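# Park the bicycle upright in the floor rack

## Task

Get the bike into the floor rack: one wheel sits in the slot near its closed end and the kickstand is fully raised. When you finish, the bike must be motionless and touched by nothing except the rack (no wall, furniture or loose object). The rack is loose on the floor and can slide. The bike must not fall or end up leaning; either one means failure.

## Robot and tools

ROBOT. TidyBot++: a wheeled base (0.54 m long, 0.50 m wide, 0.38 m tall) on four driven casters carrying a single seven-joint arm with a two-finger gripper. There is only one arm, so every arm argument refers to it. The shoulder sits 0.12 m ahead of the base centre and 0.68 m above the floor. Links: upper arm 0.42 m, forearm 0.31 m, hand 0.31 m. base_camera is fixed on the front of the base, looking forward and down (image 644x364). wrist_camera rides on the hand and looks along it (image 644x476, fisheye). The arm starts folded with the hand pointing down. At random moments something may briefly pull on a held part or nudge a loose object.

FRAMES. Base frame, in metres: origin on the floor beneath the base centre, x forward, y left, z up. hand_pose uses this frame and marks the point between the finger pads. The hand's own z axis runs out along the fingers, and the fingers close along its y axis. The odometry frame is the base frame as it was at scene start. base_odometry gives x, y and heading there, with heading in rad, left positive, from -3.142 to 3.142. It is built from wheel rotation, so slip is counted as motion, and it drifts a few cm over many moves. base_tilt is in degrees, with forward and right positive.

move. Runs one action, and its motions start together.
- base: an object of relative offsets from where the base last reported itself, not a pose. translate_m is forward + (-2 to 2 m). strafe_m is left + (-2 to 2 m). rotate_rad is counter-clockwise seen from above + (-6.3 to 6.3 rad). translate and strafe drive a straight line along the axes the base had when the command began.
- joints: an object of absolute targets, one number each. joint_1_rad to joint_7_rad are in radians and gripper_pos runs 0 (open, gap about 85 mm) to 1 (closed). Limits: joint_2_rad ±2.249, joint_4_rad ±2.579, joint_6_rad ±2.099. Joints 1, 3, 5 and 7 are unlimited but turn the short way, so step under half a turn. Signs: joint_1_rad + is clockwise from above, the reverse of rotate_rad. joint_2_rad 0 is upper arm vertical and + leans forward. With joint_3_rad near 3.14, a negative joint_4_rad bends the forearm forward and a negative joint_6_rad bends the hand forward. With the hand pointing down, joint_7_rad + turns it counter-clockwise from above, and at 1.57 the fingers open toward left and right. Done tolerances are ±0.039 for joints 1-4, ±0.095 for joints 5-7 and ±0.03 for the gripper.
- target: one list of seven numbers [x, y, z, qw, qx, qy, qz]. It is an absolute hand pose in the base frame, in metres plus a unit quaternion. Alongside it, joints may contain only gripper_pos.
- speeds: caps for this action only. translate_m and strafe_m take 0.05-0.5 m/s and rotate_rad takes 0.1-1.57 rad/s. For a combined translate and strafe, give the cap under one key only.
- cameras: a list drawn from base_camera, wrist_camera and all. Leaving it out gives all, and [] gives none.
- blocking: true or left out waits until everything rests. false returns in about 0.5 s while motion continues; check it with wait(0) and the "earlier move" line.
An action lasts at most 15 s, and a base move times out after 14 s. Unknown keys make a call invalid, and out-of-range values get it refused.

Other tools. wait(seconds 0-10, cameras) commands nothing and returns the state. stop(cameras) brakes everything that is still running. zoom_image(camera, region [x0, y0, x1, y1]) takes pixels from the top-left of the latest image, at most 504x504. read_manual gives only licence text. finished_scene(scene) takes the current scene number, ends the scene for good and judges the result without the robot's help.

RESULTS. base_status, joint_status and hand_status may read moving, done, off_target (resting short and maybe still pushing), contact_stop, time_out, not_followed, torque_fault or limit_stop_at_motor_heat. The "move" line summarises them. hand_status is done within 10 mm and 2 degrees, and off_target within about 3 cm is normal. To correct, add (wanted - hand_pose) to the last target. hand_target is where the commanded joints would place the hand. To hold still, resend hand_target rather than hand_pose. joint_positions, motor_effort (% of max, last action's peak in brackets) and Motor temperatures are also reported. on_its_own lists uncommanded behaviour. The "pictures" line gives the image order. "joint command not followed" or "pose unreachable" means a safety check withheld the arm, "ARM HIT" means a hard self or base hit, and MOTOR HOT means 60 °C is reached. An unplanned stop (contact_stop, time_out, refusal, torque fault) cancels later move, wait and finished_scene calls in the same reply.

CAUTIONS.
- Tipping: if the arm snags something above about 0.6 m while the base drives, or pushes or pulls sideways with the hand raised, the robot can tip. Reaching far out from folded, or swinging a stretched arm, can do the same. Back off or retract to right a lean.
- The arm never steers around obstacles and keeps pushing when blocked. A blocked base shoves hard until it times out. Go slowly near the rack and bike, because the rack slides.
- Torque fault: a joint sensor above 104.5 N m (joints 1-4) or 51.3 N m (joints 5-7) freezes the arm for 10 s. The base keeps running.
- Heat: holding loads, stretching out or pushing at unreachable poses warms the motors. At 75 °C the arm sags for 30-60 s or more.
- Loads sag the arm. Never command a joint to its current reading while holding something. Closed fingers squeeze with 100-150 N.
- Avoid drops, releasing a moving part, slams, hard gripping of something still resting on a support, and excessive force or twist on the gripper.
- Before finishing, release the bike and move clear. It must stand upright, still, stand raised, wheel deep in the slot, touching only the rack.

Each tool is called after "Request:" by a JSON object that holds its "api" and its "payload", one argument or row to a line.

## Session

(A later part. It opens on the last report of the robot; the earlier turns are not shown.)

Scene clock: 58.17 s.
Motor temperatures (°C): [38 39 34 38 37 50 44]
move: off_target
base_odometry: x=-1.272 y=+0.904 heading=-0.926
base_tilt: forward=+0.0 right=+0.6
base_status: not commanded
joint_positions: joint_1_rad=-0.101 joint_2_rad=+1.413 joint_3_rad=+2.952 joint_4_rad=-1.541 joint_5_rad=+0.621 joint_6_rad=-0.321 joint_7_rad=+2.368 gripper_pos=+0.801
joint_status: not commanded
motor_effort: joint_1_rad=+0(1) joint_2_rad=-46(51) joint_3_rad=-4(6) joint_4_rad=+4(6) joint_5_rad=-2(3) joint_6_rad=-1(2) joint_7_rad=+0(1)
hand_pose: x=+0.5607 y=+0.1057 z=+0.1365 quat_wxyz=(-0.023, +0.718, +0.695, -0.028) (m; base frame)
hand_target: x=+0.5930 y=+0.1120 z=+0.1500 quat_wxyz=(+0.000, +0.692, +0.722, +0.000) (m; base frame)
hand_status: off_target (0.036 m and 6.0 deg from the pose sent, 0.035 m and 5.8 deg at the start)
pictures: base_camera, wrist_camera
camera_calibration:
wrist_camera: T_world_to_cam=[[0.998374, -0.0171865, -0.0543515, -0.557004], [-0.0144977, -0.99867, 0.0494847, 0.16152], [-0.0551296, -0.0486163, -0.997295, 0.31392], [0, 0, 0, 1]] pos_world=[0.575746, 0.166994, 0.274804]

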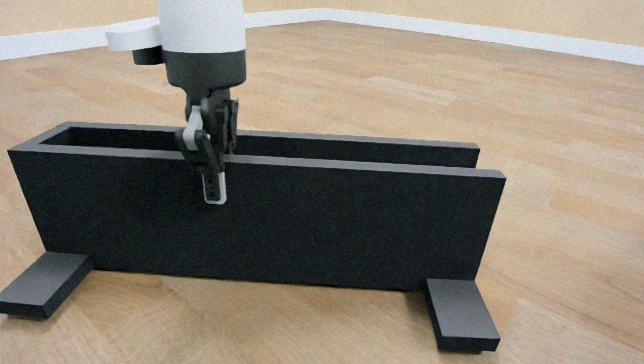

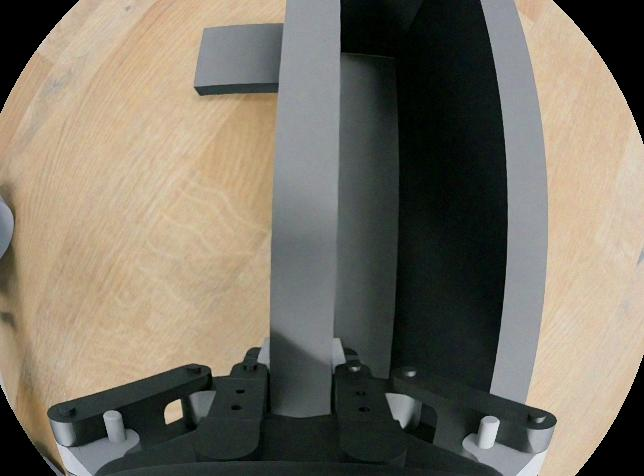

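Request:
{"api": "move", "payload": {
  "target": [0.593, 0.112, 0.136, 0, 0.692, 0.722, 0],
  "cameras": ["base_camera"]
}}

Request:
{"api": "move", "payload": {
  "joints": {"gripper_pos": 0.0},
  "cameras": ["base_camera"]
}}

Request:
{"api": "move", "payload": {
  "target": [0.578, 0.112, 0.30, 0, 0.692, 0.722, 0]
}}

Scene clock: 58.90 s.
Motor temperatures (°C): [38 39 34 38 37 50 44]
move: off_target
base_odometry: x=-1.272 y=+0.904 heading=-0.926
base_tilt: forward=+0.0 right=+0.6
base_status: not commanded
joint_positions: joint_1_rad=-0.104 joint_2_rad=+1.418 joint_3_rad=+2.952 joint_4_rad=-1.528 joint_5_rad=+0.621 joint_6_rad=-0.321 joint_7_rad=+2.368 gripper_pos=+0.801
joint_status: not commanded
motor_effort: joint_1_rad=-1(1) joint_2_rad=-43(46) joint_3_rad=-4(5) joint_4_rad=+6(7) joint_5_rad=-1(2) joint_6_rad=+0(1) joint_7_rad=+1(1)
hand_pose: x=+0.5653 y=+0.1075 z=+0.1346 quat_wxyz=(-0.020, +0.718, +0.695, -0.025) (m; base frame)
hand_target: x=+0.5930 y=+0.1120 z=+0.1360 quat_wxyz=(+0.000, +0.692, +0.722, +0.000) (m; base frame)
hand_status: off_target (0.028 m and 5.7 deg from the pose sent, 0.033 m and 6.0 deg at the start)
pictures: base_camera

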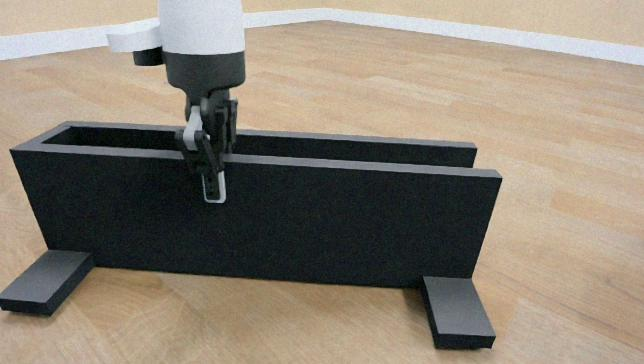

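Scene clock: 59.97 s.
Motor temperatures (°C): [38 39 34 38 37 50 44]
move: done
base_odometry: x=-1.272 y=+0.904 heading=-0.926
base_tilt: forward=+0.0 right=+0.6
base_status: not commanded
joint_positions: joint_1_rad=-0.105 joint_2_rad=+1.419 joint_3_rad=+2.952 joint_4_rad=-1.511 joint_5_rad=+0.621 joint_6_rad=-0.321 joint_7_rad=+2.368 gripper_pos=+0.000
joint_status: all done
motor_effort: joint_1_rad=+0(1) joint_2_rad=-41(45) joint_3_rad=-4(5) joint_4_rad=+4(6) joint_5_rad=-2(2) joint_6_rad=+0(1) joint_7_rad=+0(1)
hand_pose: x=+0.5757 y=+0.1088 z=+0.1352 quat_wxyz=(-0.015, +0.719, +0.695, -0.019) (m; base frame)
hand_target: x=+0.5930 y=+0.1120 z=+0.1360 quat_wxyz=(+0.000, +0.692, +0.722, +0.000) (m; base frame)
hand_status: not commanded
pictures: base_camera

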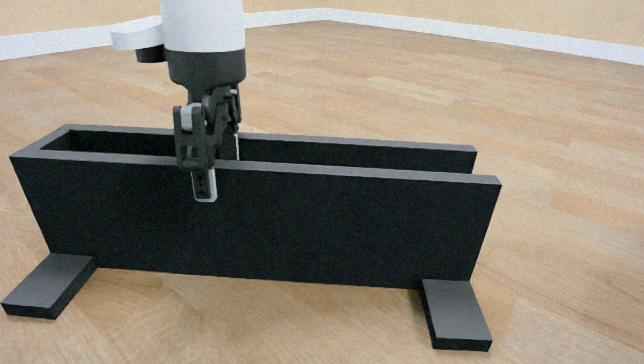

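Scene clock: 61.53 s.
Motor temperatures (°C): [38 40 34 38 37 50 44]
move: off_target
base_odometry: x=-1.272 y=+0.904 heading=-0.926
base_tilt: forward=+0.0 right=+0.6
base_status: not commanded
joint_positions: joint_1_rad=-0.081 joint_2_rad=+1.062 joint_3_rad=+2.892 joint_4_rad=-1.732 joint_5_rad=+0.621 joint_6_rad=-0.382 joint_7_rad=+2.408 gripper_pos=+0.000
joint_status: not commanded
motor_effort: joint_1_rad=+0(1) joint_2_rad=-39(43) joint_3_rad=-4(5) joint_4_rad=+6(7) joint_5_rad=-2(2) joint_6_rad=+0(1) joint_7_rad=+0(1)
hand_pose: x=+0.5927 y=+0.1178 z=+0.2912 quat_wxyz=(+0.013, +0.690, +0.724, +0.018) (m; base frame)
hand_target: x=+0.5780 y=+0.1120 z=+0.3000 quat_wxyz=(+0.000, +0.692, +0.722, +0.000) (m; base frame)
hand_status: off_target (0.018 m and 2.5 deg from the pose sent, 0.165 m and 5.2 deg at the start)
pictures: base_camera, wrist_camera
camera_calibration:
wrist_camera: T_world_to_cam=[[0.99618, 0.0623607, 0.0611279, -0.622042], [0.0602246, -0.997529, 0.036186, 0.125889], [0.0632334, -0.0323664, -0.997474, 0.398552], [0, 0, 0, 1]] pos_world=[0.586882, 0.177268, 0.431014]

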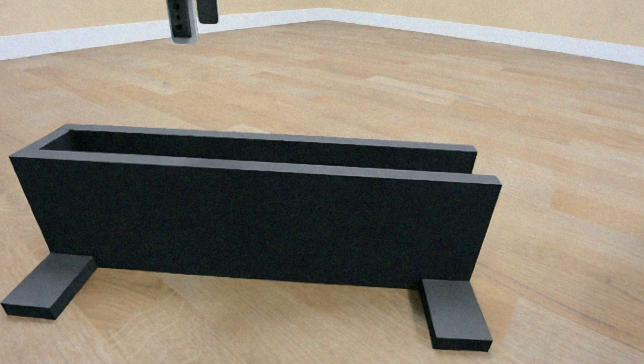

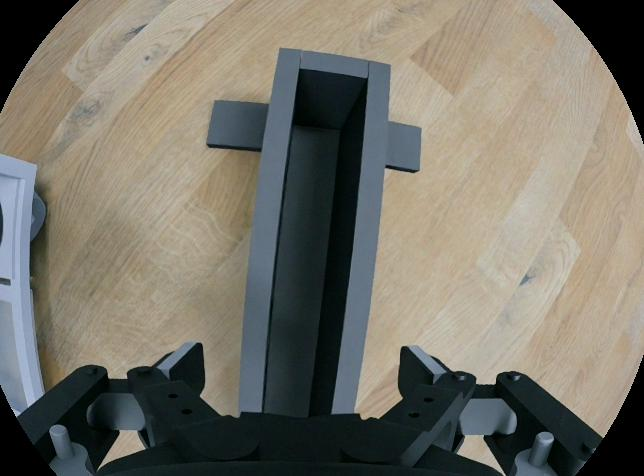

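Request:
{"api": "move", "payload": {
  "target": [0.42, -0.20, 0.62, 0, 0.7071, -0.7071, 0]
}}

Scene clock: 64.33 s.
Motor temperatures (°C): [38 40 34 38 37 50 44]
move: off_target
base_odometry: x=-1.272 y=+0.904 heading=-0.926
base_tilt: forward=-0.1 right=+0.6
base_status: not commanded
joint_positions: joint_1_rad=+0.236 joint_2_rad=+0.243 joint_3_rad=+3.543 joint_4_rad=-1.887 joint_5_rad=-0.038 joint_6_rad=-0.986 joint_7_rad=+0.757 gripper_pos=+0.000
joint_status: not commanded
motor_effort: joint_1_rad=+0(2) joint_2_rad=-22(41) joint_3_rad=+2(5) joint_4_rad=+15(15) joint_5_rad=-1(2) joint_6_rad=+0(1) joint_7_rad=+1(1)
hand_pose: x=+0.4315 y=-0.2187 z=+0.6173 quat_wxyz=(+0.029, +0.745, -0.666, +0.025) (m; base frame)
hand_target: x=+0.4200 y=-0.2000 z=+0.6200 quat_wxyz=(+0.000, +0.707, -0.707, +0.000) (m; base frame)
hand_status: off_target (0.022 m and 7.8 deg from the pose sent, 0.489 m and 177.3 deg at the start)
pictures: base_camera, wrist_camera
camera_calibration:
wrist_camera: T_world_to_cam=[[-0.991727, -0.125184, 0.0283828, 0.376551], [-0.126131, 0.991415, -0.0344632, 0.347119], [-0.0238249, -0.037758, -0.999003, 0.760411], [0, 0, 0, 1]] pos_world=[0.435335, -0.268289, 0.760928]

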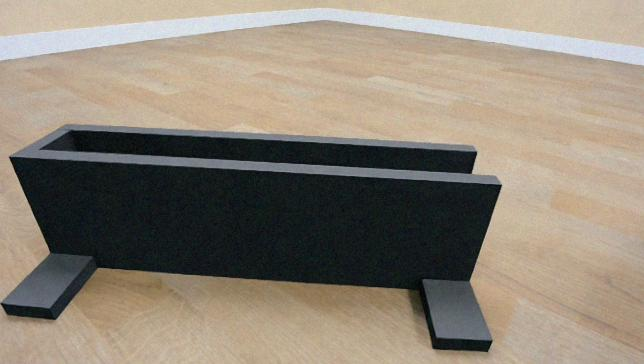

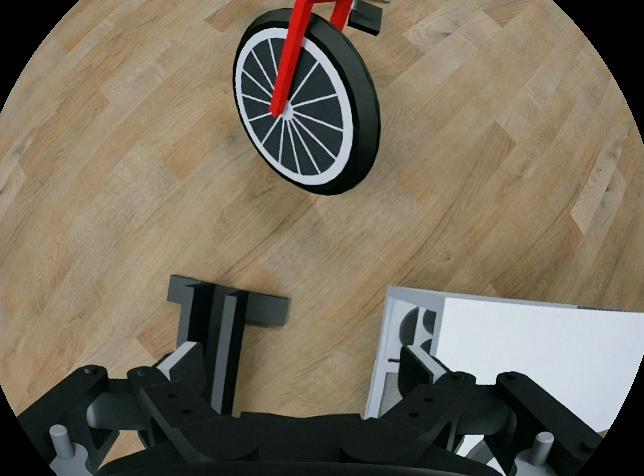

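Request:
{"api": "move", "payload": {
  "target": [0.40, 0.0, 0.86, 0, 0.7071, -0.7071, 0]
}}

Scene clock: 67.00 s.
Motor temperatures (°C): [38 40 34 39 37 50 44]
move: off_target
base_odometry: x=-1.272 y=+0.904 heading=-0.926
base_tilt: forward=+0.0 right=+0.6
base_status: not commanded
joint_positions: joint_1_rad=+0.068 joint_2_rad=-0.042 joint_3_rad=+3.115 joint_4_rad=-1.415 joint_5_rad=-0.039 joint_6_rad=-1.741 joint_7_rad=+0.057 gripper_pos=+0.000
joint_status: not commanded
motor_effort: joint_1_rad=-1(2) joint_2_rad=-14(24) joint_3_rad=+0(2) joint_4_rad=+17(17) joint_5_rad=-1(2) joint_6_rad=+0(1) joint_7_rad=+0(1)
hand_pose: x=+0.4181 y=+0.0012 z=+0.8528 quat_wxyz=(-0.023, +0.715, -0.699, -0.002) (m; base frame)
hand_target: x=+0.4000 y=+0.0000 z=+0.8600 quat_wxyz=(+0.000, +0.707, -0.707, +0.000) (m; base frame)
hand_status: off_target (0.020 m and 2.9 deg from the pose sent, 0.328 m and 7.8 deg at the start)
pictures: base_camera, wrist_camera
camera_calibration:
wrist_camera: T_world_to_cam=[[-0.999187, -0.038434, -0.0121665, 0.42177], [-0.0392487, 0.996344, 0.0758851, 0.00516142], [0.0092054, 0.076301, -0.997042, 0.988122], [0, 0, 0, 1]] pos_world=[0.412533, -0.0643269, 0.989939]

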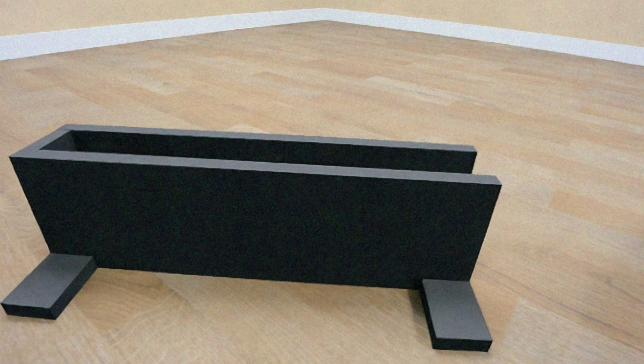

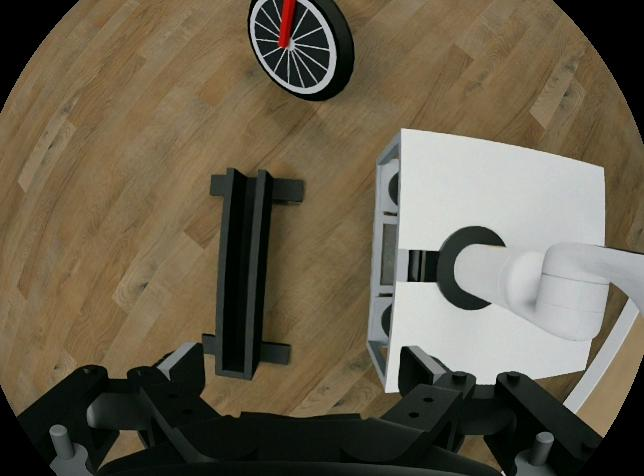

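Request:
{"api": "move", "payload": {
  "base": {"strafe_m": -0.4}
}}

Scene clock: 69.03 s.
Motor temperatures (°C): [38 40 34 39 37 50 44]
move: done
base_odometry: x=-1.592 y=+0.664 heading=-0.927
base_tilt: forward=+0.0 right=+0.6
base_status: done
joint_positions: joint_1_rad=+0.062 joint_2_rad=-0.042 joint_3_rad=+3.109 joint_4_rad=-1.415 joint_5_rad=-0.039 joint_6_rad=-1.743 joint_7_rad=+0.055 gripper_pos=+0.000
joint_status: not commanded
motor_effort: joint_1_rad=+0(2) joint_2_rad=-14(15) joint_3_rad=+0(2) joint_4_rad=+16(17) joint_5_rad=-1(3) joint_6_rad=+0(1) joint_7_rad=+0(1)
hand_pose: x=+0.4174 y=+0.0046 z=+0.8528 quat_wxyz=(-0.022, +0.718, -0.695, -0.003) (m; base frame)
hand_target: x=+0.4000 y=+0.0000 z=+0.8600 quat_wxyz=(+0.000, +0.707, -0.707, +0.000) (m; base frame)
hand_status: not commanded
pictures: base_camera, wrist_camera
camera_calibration:
wrist_camera: T_world_to_cam=[[-0.998806, -0.0478287, -0.00997072, 0.419129], [-0.0484483, 0.995947, 0.0757846, 0.00565241], [0.00630562, 0.0761772, -0.997074, 0.989106], [0, 0, 0, 1]] pos_world=[0.412665, -0.0609304, 0.989963]

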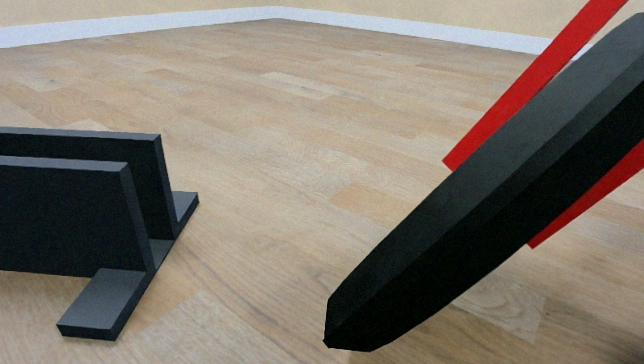

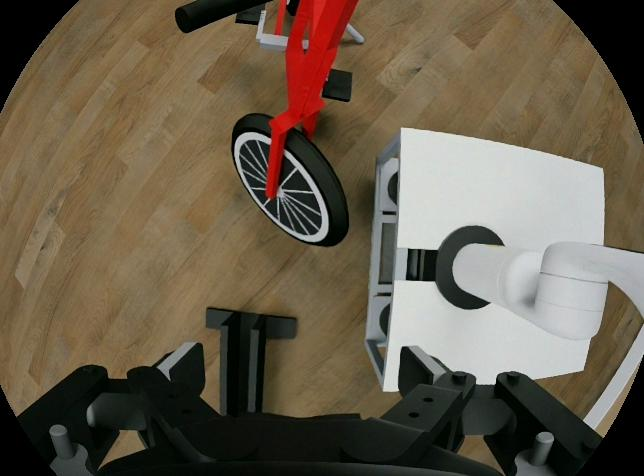

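Request:
{"api": "move", "payload": {
  "base": {"strafe_m": -0.2}
}}

Scene clock: 70.67 s.
Motor temperatures (°C): [38 40 34 39 37 50 44]
move: done
base_odometry: x=-1.752 y=+0.544 heading=-0.927
base_tilt: forward=+0.0 right=+0.6
base_status: done
joint_positions: joint_1_rad=+0.060 joint_2_rad=-0.042 joint_3_rad=+3.107 joint_4_rad=-1.415 joint_5_rad=-0.038 joint_6_rad=-1.744 joint_7_rad=+0.055 gripper_pos=+0.000
joint_status: not commanded
motor_effort: joint_1_rad=+0(3) joint_2_rad=-14(15) joint_3_rad=+0(3) joint_4_rad=+17(17) joint_5_rad=-2(3) joint_6_rad=+0(1) joint_7_rad=+1(1)
hand_pose: x=+0.4172 y=+0.0059 z=+0.8528 quat_wxyz=(-0.022, +0.720, -0.694, -0.003) (m; base frame)
hand_target: x=+0.4000 y=+0.0000 z=+0.8600 quat_wxyz=(+0.000, +0.707, -0.707, +0.000) (m; base frame)
hand_status: not commanded
pictures: base_camera, wrist_camera
camera_calibration:
wrist_camera: T_world_to_cam=[[-0.998598, -0.0520518, -0.00958719, 0.41864], [-0.0526294, 0.995744, 0.0756598, 0.0062039], [0.00560815, 0.0760583, -0.997088, 0.989304], [0, 0, 0, 1]] pos_world=[0.412831, -0.0596314, 0.989967]

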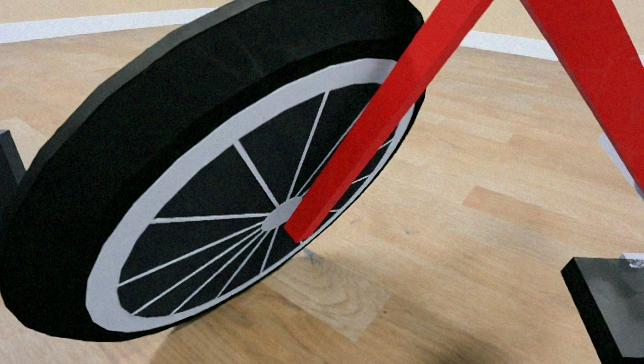

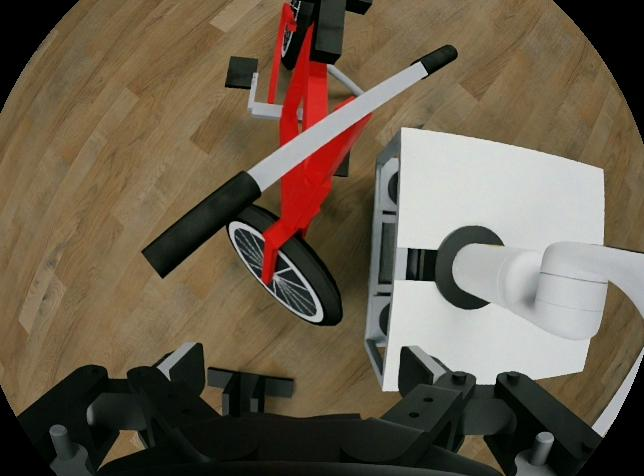

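Request:
{"api": "zoom_image", "payload": {
  "camera": "wrist_camera",
  "region": [130, 20, 470, 300]
}}

Scaled by 1.482.

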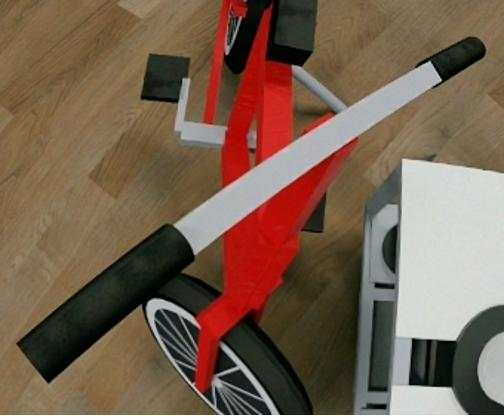

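Request:
{"api": "move", "payload": {
  "target": [0.39, -0.15, 0.80, 0, 0.937, 0.3486, 0]
}}

Scene clock: 74.27 s.
Motor temperatures (°C): [38 40 34 39 37 50 44]
move: off_target
base_odometry: x=-1.752 y=+0.544 heading=-0.927
base_tilt: forward=+0.0 right=+0.6
base_status: not commanded
joint_positions: joint_1_rad=+0.197 joint_2_rad=-0.042 joint_3_rad=+3.419 joint_4_rad=-1.548 joint_5_rad=-0.038 joint_6_rad=-1.649 joint_7_rad=+2.740 gripper_pos=+0.000
joint_status: not commanded
motor_effort: joint_1_rad=+0(1) joint_2_rad=-14(14) joint_3_rad=+0(1) joint_4_rad=+17(17) joint_5_rad=-2(4) joint_6_rad=+0(0) joint_7_rad=+0(1)
hand_pose: x=+0.3873 y=-0.1240 z=+0.8112 quat_wxyz=(-0.023, +0.939, +0.342, +0.013) (m; base frame)
hand_target: x=+0.3900 y=-0.1500 z=+0.8000 quat_wxyz=(+0.000, +0.937, +0.349, +0.000) (m; base frame)
hand_status: off_target (0.028 m and 3.1 deg from the pose sent, 0.167 m and 128.7 deg at the start)
pictures: base_camera, wrist_camera
camera_calibration:
wrist_camera: T_world_to_cam=[[0.653722, -0.756577, -0.0154514, -0.340932], [-0.756658, -0.65381, 0.00093921, 0.265808], [-0.0108129, 0.0110774, -0.99988, 0.958414], [0, 0, 0, 1]] pos_world=[0.434364, -0.0947705, 0.952781]

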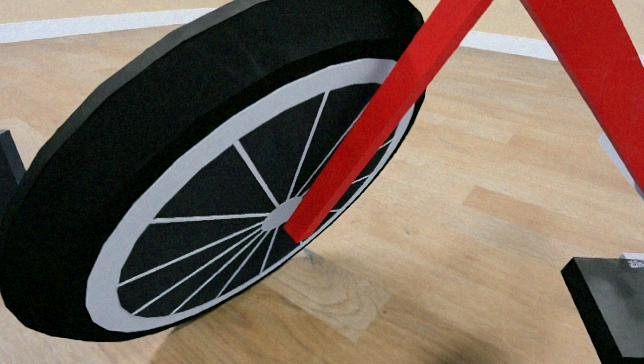

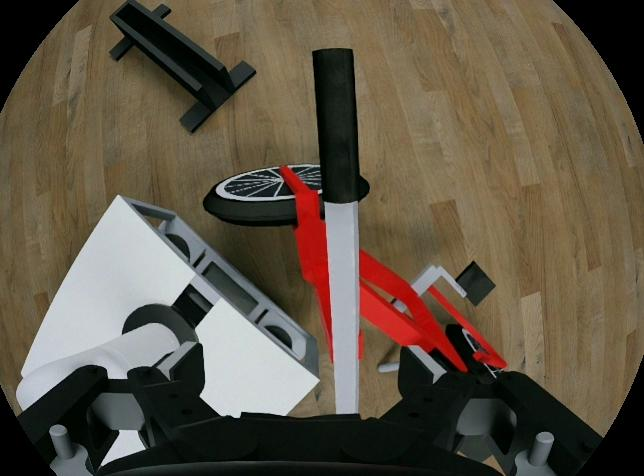

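Request:
{"api": "move", "payload": {
  "target": [0.411, -0.178, 0.72, 0, 0.937, 0.3486, 0]
}}

Scene clock: 75.83 s.
Motor temperatures (°C): [38 40 34 39 37 50 44]
move: off_target
base_odometry: x=-1.752 y=+0.544 heading=-0.927
base_tilt: forward=+0.0 right=+0.6
base_status: not commanded
joint_positions: joint_1_rad=+0.337 joint_2_rad=+0.069 joint_3_rad=+3.378 joint_4_rad=-1.707 joint_5_rad=-0.038 joint_6_rad=-1.399 joint_7_rad=+2.810 gripper_pos=+0.000
joint_status: not commanded
motor_effort: joint_1_rad=+0(1) joint_2_rad=-18(20) joint_3_rad=+0(1) joint_4_rad=+16(18) joint_5_rad=-2(3) joint_6_rad=+0(1) joint_7_rad=+1(1)
hand_pose: x=+0.4032 y=-0.1664 z=+0.7269 quat_wxyz=(-0.019, +0.946, +0.323, -0.001) (m; base frame)
hand_target: x=+0.4110 y=-0.1780 z=+0.7200 quat_wxyz=(+0.000, +0.937, +0.349, +0.000) (m; base frame)
hand_status: off_target (0.016 m and 3.8 deg from the pose sent, 0.109 m and 3.1 deg at the start)
pictures: base_camera, wrist_camera
camera_calibration:
wrist_camera: T_world_to_cam=[[0.623932, -0.78124, -0.0193213, -0.373951], [-0.780648, -0.624218, 0.0306629, 0.243213], [-0.0360158, -0.00404843, -0.999343, 0.881983], [0, 0, 0, 1]] pos_world=[0.454949, -0.136757, 0.866721]

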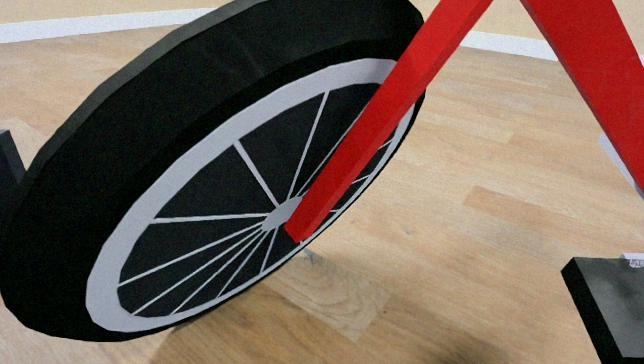

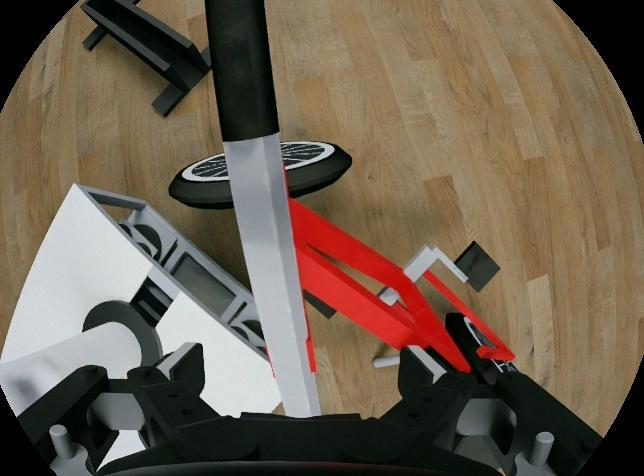

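Request:
{"api": "move", "payload": {
  "target": [0.402, -0.178, 0.655, 0, 0.9135, 0.4067, 0]
}}

Scene clock: 77.53 s.
Motor temperatures (°C): [38 39 34 39 37 50 44]
move: off_target
base_odometry: x=-1.752 y=+0.544 heading=-0.927
base_tilt: forward=+0.0 right=+0.6
base_status: not commanded
joint_positions: joint_1_rad=+0.397 joint_2_rad=+0.096 joint_3_rad=+3.330 joint_4_rad=-1.885 joint_5_rad=-0.038 joint_6_rad=-1.185 joint_7_rad=+2.952 gripper_pos=+0.000
joint_status: not commanded
motor_effort: joint_1_rad=+0(1) joint_2_rad=-18(19) joint_3_rad=+1(1) joint_4_rad=+15(17) joint_5_rad=-1(3) joint_6_rad=+0(0) joint_7_rad=+1(1)
hand_pose: x=+0.3955 y=-0.1683 z=+0.6647 quat_wxyz=(-0.014, +0.924, +0.381, +0.001) (m; base frame)
hand_target: x=+0.4020 y=-0.1780 z=+0.6550 quat_wxyz=(+0.000, +0.914, +0.407, +0.000) (m; base frame)
hand_status: off_target (0.015 m and 3.6 deg from the pose sent, 0.073 m and 10.5 deg at the start)
pictures: base_camera, wrist_camera
camera_calibration:
wrist_camera: T_world_to_cam=[[0.715083, -0.699004, -0.00708862, -0.402214], [-0.698608, -0.714961, 0.0278869, 0.192108], [-0.0245611, -0.0149893, -0.999586, 0.813331], [0, 0, 0, 1]] pos_world=[0.441801, -0.131608, 0.804785]

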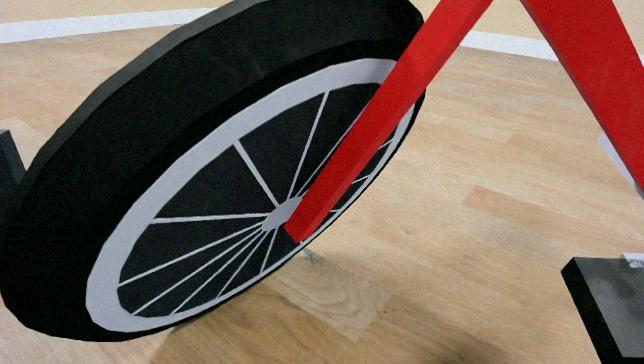

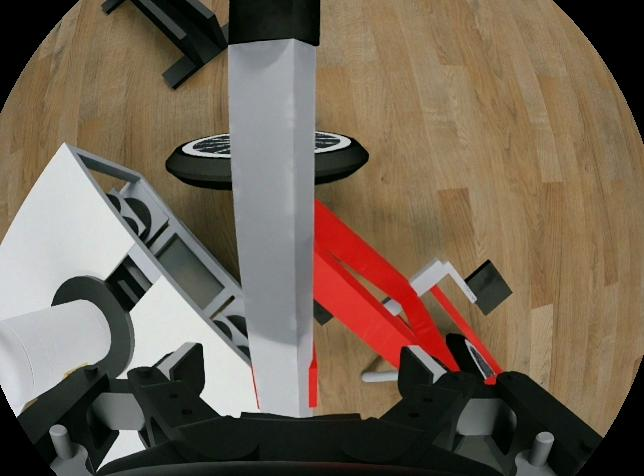

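Request:
{"api": "move", "payload": {
  "target": [0.397, -0.173, 0.642, 0, 0.9135, 0.4067, 0]
}}

Request:
{"api": "move", "payload": {
  "joints": {"gripper_pos": 0.6}
}}

Scene clock: 78.47 s.
Motor temperatures (°C): [38 39 34 39 37 50 44]
move: off_target
base_odometry: x=-1.752 y=+0.544 heading=-0.927
base_tilt: forward=+0.0 right=+0.6
base_status: not commanded
joint_positions: joint_1_rad=+0.397 joint_2_rad=+0.096 joint_3_rad=+3.329 joint_4_rad=-1.934 joint_5_rad=-0.038 joint_6_rad=-1.135 joint_7_rad=+2.953 gripper_pos=+0.000
joint_status: not commanded
motor_effort: joint_1_rad=+0(0) joint_2_rad=-18(18) joint_3_rad=+0(1) joint_4_rad=+15(16) joint_5_rad=-3(3) joint_6_rad=+0(1) joint_7_rad=+1(1)
hand_pose: x=+0.3901 y=-0.1647 z=+0.6504 quat_wxyz=(-0.014, +0.924, +0.381, +0.001) (m; base frame)
hand_target: x=+0.3970 y=-0.1730 z=+0.6420 quat_wxyz=(+0.000, +0.914, +0.407, +0.000) (m; base frame)
hand_status: off_target (0.014 m and 3.5 deg from the pose sent, 0.023 m and 3.6 deg at the start)
pictures: base_camera, wrist_camera
camera_calibration:
wrist_camera: T_world_to_cam=[[0.715495, -0.698585, -0.00686555, -0.396166], [-0.698177, -0.715357, 0.0285308, 0.190668], [-0.0248425, -0.0156203, -0.999569, 0.798971], [0, 0, 0, 1]] pos_world=[0.436423, -0.127879, 0.790467]

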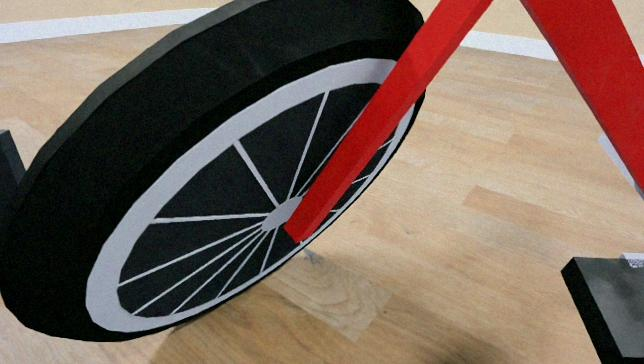

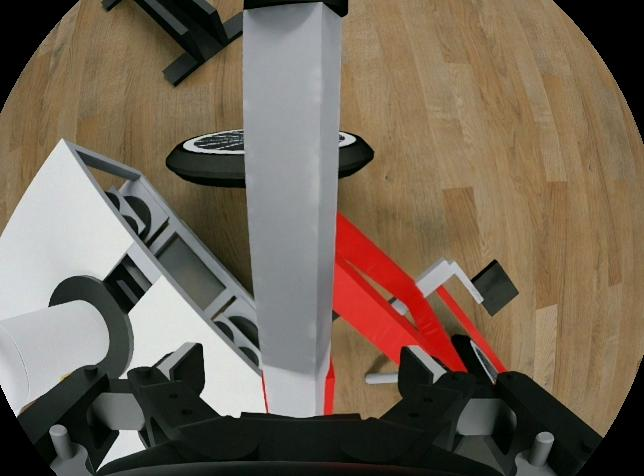

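Scene clock: 79.33 s.
Motor temperatures (°C): [38 39 34 39 37 50 44]
move: done
base_odometry: x=-1.752 y=+0.544 heading=-0.927
base_tilt: forward=+0.0 right=+0.7
base_status: not commanded
joint_positions: joint_1_rad=+0.397 joint_2_rad=+0.096 joint_3_rad=+3.329 joint_4_rad=-1.934 joint_5_rad=-0.038 joint_6_rad=-1.135 joint_7_rad=+2.953 gripper_pos=+0.600
joint_status: all done
motor_effort: joint_1_rad=+0(1) joint_2_rad=-18(18) joint_3_rad=+0(1) joint_4_rad=+15(15) joint_5_rad=-2(2) joint_6_rad=+0(0) joint_7_rad=+1(1)
hand_pose: x=+0.3902 y=-0.1647 z=+0.6504 quat_wxyz=(-0.014, +0.924, +0.381, +0.001) (m; base frame)
hand_target: x=+0.3970 y=-0.1730 z=+0.6420 quat_wxyz=(+0.000, +0.914, +0.407, +0.000) (m; base frame)
hand_status: not commanded
pictures: base_camera, wrist_camera
camera_calibration:
wrist_camera: T_world_to_cam=[[0.715513, -0.698568, -0.00662674, -0.396398], [-0.698164, -0.715371, 0.0284863, 0.190712], [-0.0246402, -0.0157558, -0.999572, 0.798871], [0, 0, 0, 1]] pos_world=[0.436461, -0.127894, 0.790469]

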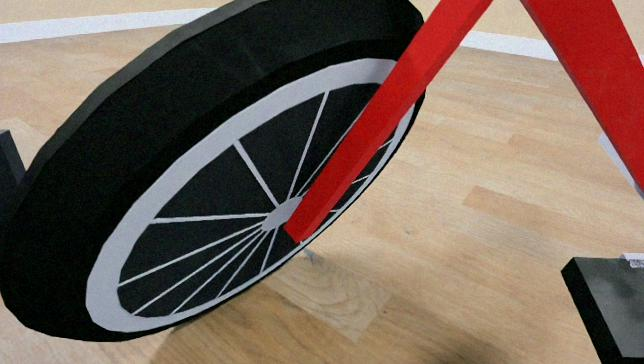

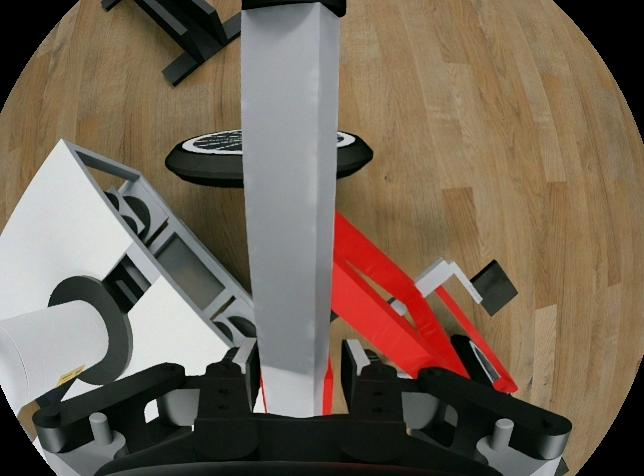

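Request:
{"api": "move", "payload": {
  "joints": {"gripper_pos": 0.92}
}}

Scene clock: 80.10 s.
Motor temperatures (°C): [38 39 34 39 37 50 44]
move: off_target
base_odometry: x=-1.752 y=+0.544 heading=-0.927
base_tilt: forward=+0.0 right=+0.6
base_status: not commanded
joint_positions: joint_1_rad=+0.399 joint_2_rad=+0.096 joint_3_rad=+3.326 joint_4_rad=-1.935 joint_5_rad=-0.038 joint_6_rad=-1.136 joint_7_rad=+2.970 gripper_pos=+0.710
joint_status: gripper_pos off_target (ended at +0.710, target +0.920)
motor_effort: joint_1_rad=-1(2) joint_2_rad=-15(18) joint_3_rad=+0(2) joint_4_rad=+14(18) joint_5_rad=-3(5) joint_6_rad=+6(7) joint_7_rad=-1(2)
hand_pose: x=+0.3895 y=-0.1639 z=+0.6502 quat_wxyz=(-0.015, +0.921, +0.390, +0.000) (m; base frame)
hand_target: x=+0.3970 y=-0.1730 z=+0.6420 quat_wxyz=(+0.000, +0.914, +0.407, +0.000) (m; base frame)
hand_status: not commanded
pictures: base_camera, wrist_camera
camera_calibration:
wrist_camera: T_world_to_cam=[[0.728142, -0.685371, -0.00877298, -0.396738], [-0.684932, -0.728043, 0.0286664, 0.183416], [-0.0260342, -0.0148643, -0.999551, 0.799313], [0, 0, 0, 1]] pos_world=[0.435318, -0.126497, 0.790215]

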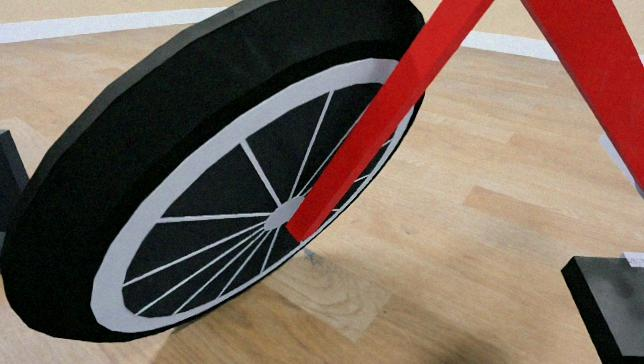

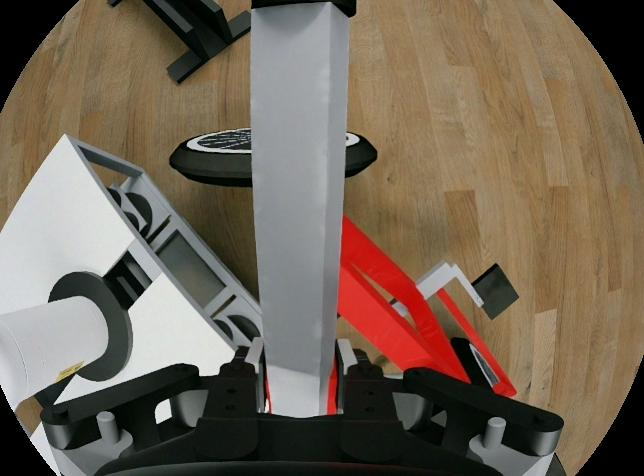

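Request:
{"api": "move", "payload": {
  "target": [0.44, -0.170, 0.648, 0, 0.9613, 0.2756, 0]
}}

Scene clock: 81.53 s.
Motor temperatures (°C): [38 39 34 39 37 50 44]
move: off_target
base_odometry: x=-1.752 y=+0.544 heading=-0.927
base_tilt: forward=+0.0 right=+0.7
base_status: not commanded
joint_positions: joint_1_rad=+0.412 joint_2_rad=+0.158 joint_3_rad=+3.288 joint_4_rad=-1.864 joint_5_rad=-0.002 joint_6_rad=-1.196 joint_7_rad=+2.747 gripper_pos=+0.710
joint_status: not commanded
motor_effort: joint_1_rad=-5(5) joint_2_rad=-18(19) joint_3_rad=-4(4) joint_4_rad=+20(20) joint_5_rad=-13(13) joint_6_rad=+16(16) joint_7_rad=-6(6)
hand_pose: x=+0.3973 y=-0.1718 z=+0.6502 quat_wxyz=(-0.022, +0.952, +0.304, -0.032) (m; base frame)
hand_target: x=+0.4400 y=-0.1700 z=+0.6480 quat_wxyz=(+0.000, +0.961, +0.276, +0.000) (m; base frame)
hand_status: off_target (0.043 m and 5.6 deg from the pose sent, 0.051 m and 14.0 deg at the start)
pictures: base_camera, wrist_camera
camera_calibration:
wrist_camera: T_world_to_cam=[[0.59003, -0.80619, -0.0438407, -0.350879], [-0.801494, -0.591409, 0.0885644, 0.21392], [-0.0973275, -0.0171177, -0.995105, 0.824464], [0, 0, 0, 1]] pos_world=[0.458727, -0.142248, 0.7861]

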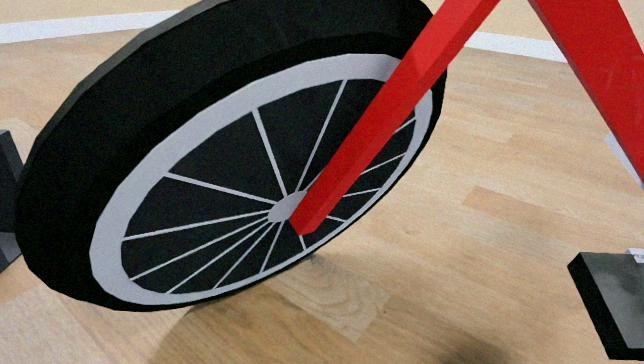

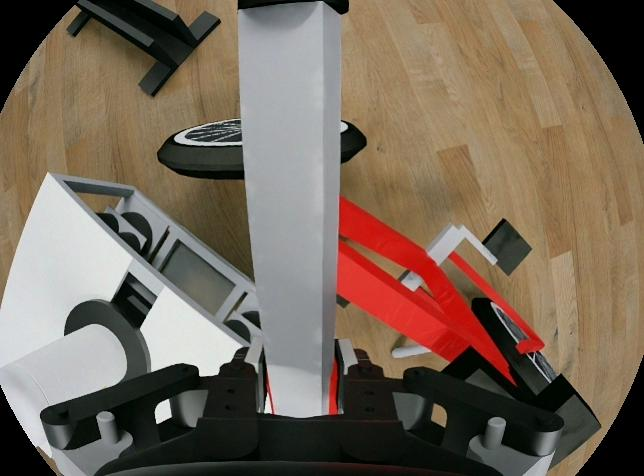

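Request:
{"api": "move", "payload": {
  "target": [0.50, -0.170, 0.655, 0, 0.990, 0.141, 0]
}}

Scene clock: 83.03 s.
Motor temperatures (°C): [38 39 34 39 37 50 44]
move: off_target
base_odometry: x=-1.752 y=+0.544 heading=-0.927
base_tilt: forward=+0.0 right=+0.6
base_status: not commanded
joint_positions: joint_1_rad=+0.406 joint_2_rad=+0.258 joint_3_rad=+3.241 joint_4_rad=-1.696 joint_5_rad=+0.010 joint_6_rad=-1.280 joint_7_rad=+2.415 gripper_pos=+0.710
joint_status: not commanded
motor_effort: joint_1_rad=-4(7) joint_2_rad=-20(21) joint_3_rad=-2(6) joint_4_rad=+24(25) joint_5_rad=-7(15) joint_6_rad=+23(23) joint_7_rad=-8(8)
hand_pose: x=+0.4437 y=-0.1806 z=+0.6614 quat_wxyz=(-0.015, +0.984, +0.171, -0.046) (m; base frame)
hand_target: x=+0.5000 y=-0.1700 z=+0.6550 quat_wxyz=(+0.000, +0.990, +0.141, +0.000) (m; base frame)
hand_status: off_target (0.058 m and 6.5 deg from the pose sent, 0.103 m and 19.7 deg at the start)
pictures: base_camera, wrist_camera
camera_calibration:
wrist_camera: T_world_to_cam=[[0.350222, -0.936229, -0.0286449, -0.312025], [-0.927869, -0.350952, 0.12606, 0.319544], [-0.128074, -0.0175702, -0.991609, 0.851234], [0, 0, 0, 1]] pos_world=[0.514793, -0.165026, 0.794871]

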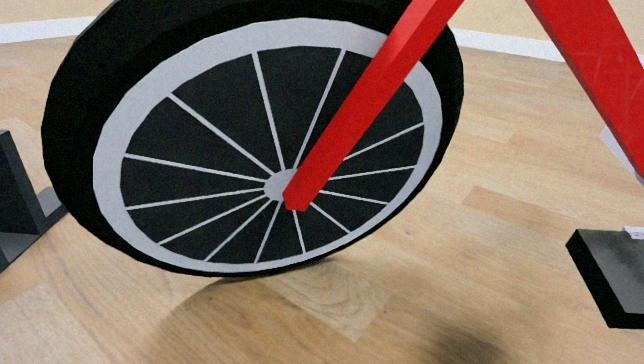

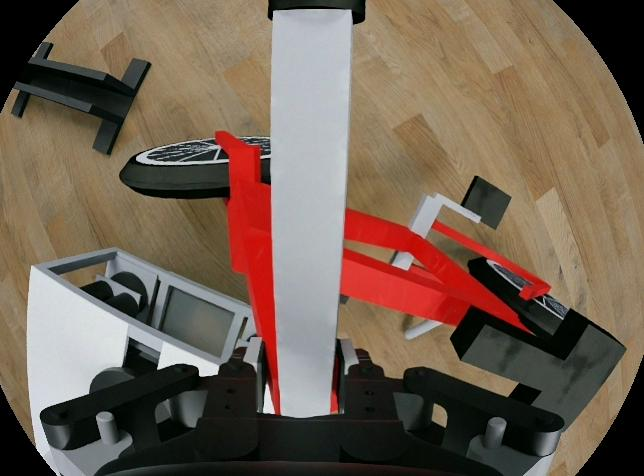

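Request:
{"api": "move", "payload": {
  "target": [0.55, -0.165, 0.66, 0, 1.0, 0.0, 0]
}}

Scene clock: 84.47 s.
Motor temperatures (°C): [38 39 34 39 37 50 44]
move: off_target
base_odometry: x=-1.752 y=+0.544 heading=-0.927
base_tilt: forward=+0.0 right=+0.6
base_status: not commanded
joint_positions: joint_1_rad=+0.314 joint_2_rad=+0.351 joint_3_rad=+3.218 joint_4_rad=-1.512 joint_5_rad=-0.053 joint_6_rad=-1.327 joint_7_rad=+2.046 gripper_pos=+0.710
joint_status: not commanded
motor_effort: joint_1_rad=+0(5) joint_2_rad=-23(25) joint_3_rad=+3(5) joint_4_rad=+18(25) joint_5_rad=+7(9) joint_6_rad=+13(25) joint_7_rad=-3(9)
hand_pose: x=+0.5254 y=-0.1465 z=+0.6756 quat_wxyz=(-0.021, +0.999, +0.037, -0.016) (m; base frame)
hand_target: x=+0.5500 y=-0.1650 z=+0.6600 quat_wxyz=(+0.000, +1.000, +0.000, +0.000) (m; base frame)
hand_status: off_target (0.034 m and 5.3 deg from the pose sent, 0.107 m and 20.4 deg at the start)
pictures: base_camera, wrist_camera
camera_calibration:
wrist_camera: T_world_to_cam=[[0.0896805, -0.995612, -0.0267137, -0.181347], [-0.99325, -0.0913847, 0.0714441, 0.514858], [-0.0735718, 0.0201263, -0.997087, 0.856957], [0, 0, 0, 1]] pos_world=[0.590693, -0.150748, 0.812832]

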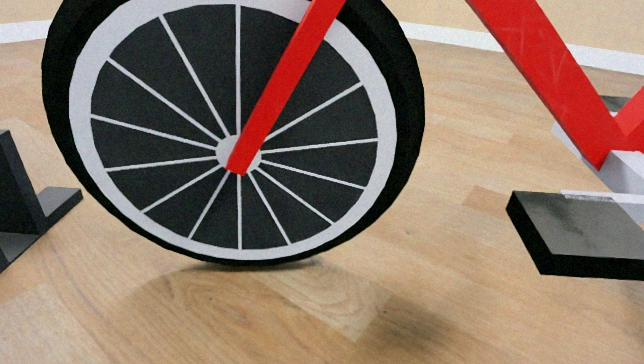

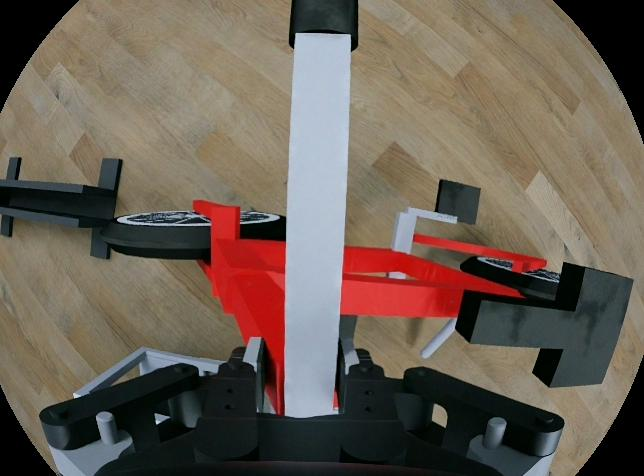

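Request:
{"api": "move", "payload": {

}}

Scene clock: 84.97 s.
Motor temperatures (°C): [38 39 34 39 37 50 44]
base_odometry: x=-1.752 y=+0.544 heading=-0.927
base_tilt: forward=+0.0 right=+0.6
base_status: not commanded
joint_positions: joint_1_rad=+0.314 joint_2_rad=+0.351 joint_3_rad=+3.218 joint_4_rad=-1.512 joint_5_rad=-0.053 joint_6_rad=-1.327 joint_7_rad=+2.046 gripper_pos=+0.710
joint_status: not commanded
motor_effort: joint_1_rad=+0(5) joint_2_rad=-23(25) joint_3_rad=+3(5) joint_4_rad=+19(25) joint_5_rad=+6(9) joint_6_rad=+13(25) joint_7_rad=-3(9)
hand_pose: x=+0.5254 y=-0.1464 z=+0.6756 quat_wxyz=(-0.021, +0.999, +0.037, -0.016) (m; base frame)
hand_target: x=+0.5500 y=-0.1650 z=+0.6600 quat_wxyz=(+0.000, +1.000, +0.000, +0.000) (m; base frame)
hand_status: off_target (0.035 m and 5.3 deg from the pose sent, 0.107 m and 20.4 deg at the start)
pictures: base_camera, wrist_camera
camera_calibration:
wrist_camera: T_world_to_cam=[[0.0896913, -0.99561, -0.0267746, -0.181284], [-0.99325, -0.0913993, 0.0714129, 0.51489], [-0.0735466, 0.0201888, -0.997087, 0.856954], [0, 0, 0, 1]] pos_world=[0.590701, -0.150728, 0.812834]

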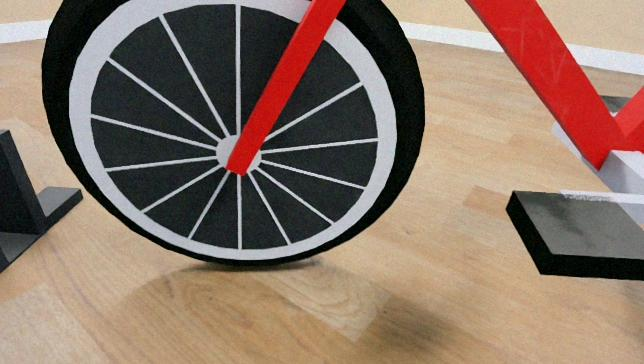

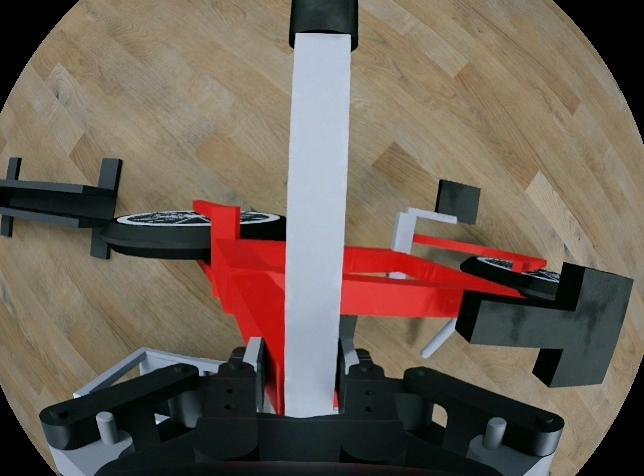

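Request:
{"api": "zoom_image", "payload": {
  "camera": "wrist_camera",
  "region": [80, 150, 330, 330]
}}

Request:
{"api": "zoom_image", "payload": {
  "camera": "wrist_camera",
  "region": [380, 160, 640, 400]
}}

Scaled by 2.016.

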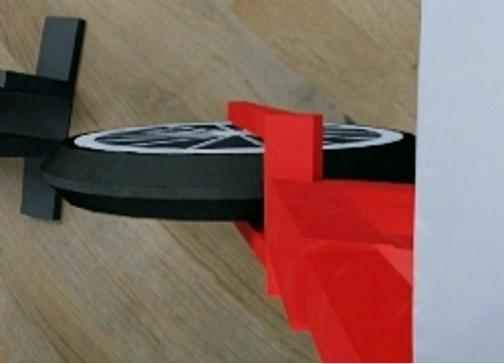

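Scaled by 1.938.

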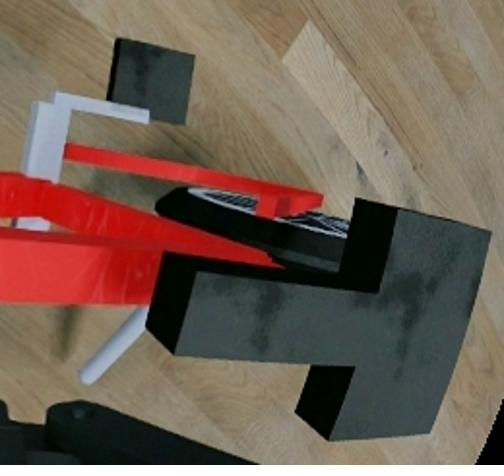

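Request:
{"api": "move", "payload": {
  "target": [0.585, -0.165, 0.655, 0, 1, 0.0, 0]
}}

Scene clock: 86.63 s.
Motor temperatures (°C): [38 39 34 39 37 50 44]
move: off_target
base_odometry: x=-1.752 y=+0.544 heading=-0.927
base_tilt: forward=+0.0 right=+0.6
base_status: not commanded
joint_positions: joint_1_rad=+0.312 joint_2_rad=+0.425 joint_3_rad=+3.207 joint_4_rad=-1.364 joint_5_rad=-0.053 joint_6_rad=-1.306 joint_7_rad=+1.990 gripper_pos=+0.710
joint_status: not commanded
motor_effort: joint_1_rad=+0(1) joint_2_rad=-24(27) joint_3_rad=+2(4) joint_4_rad=+12(20) joint_5_rad=+3(9) joint_6_rad=+2(15) joint_7_rad=+0(3)
hand_pose: x=+0.5871 y=-0.1638 z=+0.6862 quat_wxyz=(-0.002, +0.999, +0.018, +0.027) (m; base frame)
hand_target: x=+0.5850 y=-0.1650 z=+0.6550 quat_wxyz=(+0.000, +1.000, +0.000, +0.000) (m; base frame)
hand_status: off_target (0.031 m and 3.7 deg from the pose sent, 0.066 m and 5.3 deg at the start)
pictures: base_camera, wrist_camera
camera_calibration:
wrist_camera: T_world_to_cam=[[0.0495226, -0.998665, 0.0147023, -0.209229], [-0.998685, -0.049708, -0.0125243, 0.64142], [0.0132384, -0.0140627, -0.999813, 0.817683], [0, 0, 0, 1]] pos_world=[0.640114, -0.165568, 0.82864]

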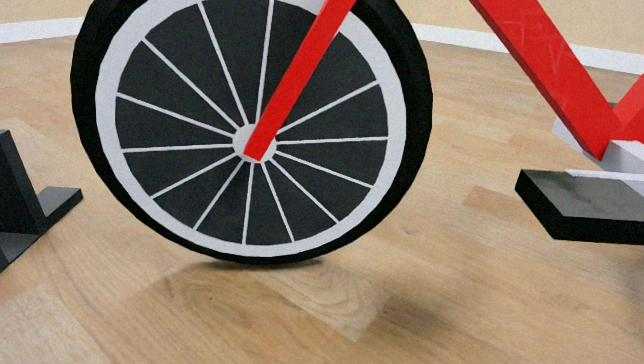

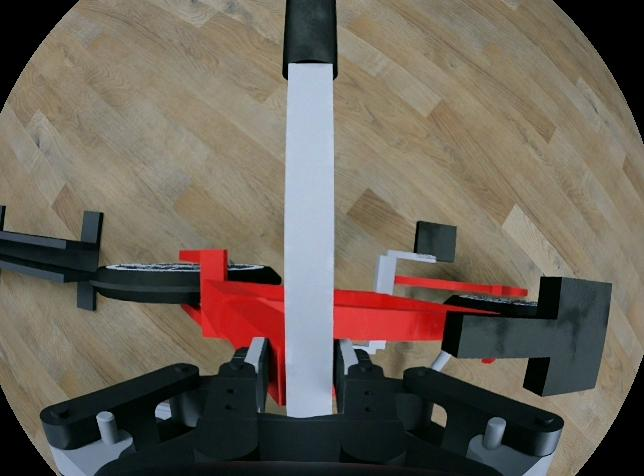

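Request:
{"api": "zoom_image", "payload": {
  "camera": "wrist_camera",
  "region": [0, 180, 300, 360]
}}

Scaled by 1.680.

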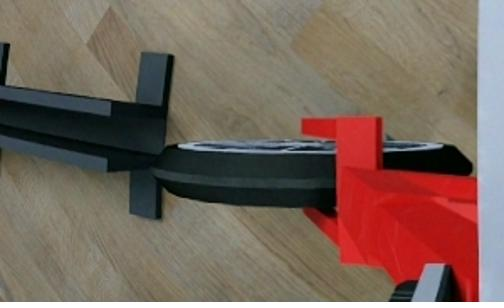

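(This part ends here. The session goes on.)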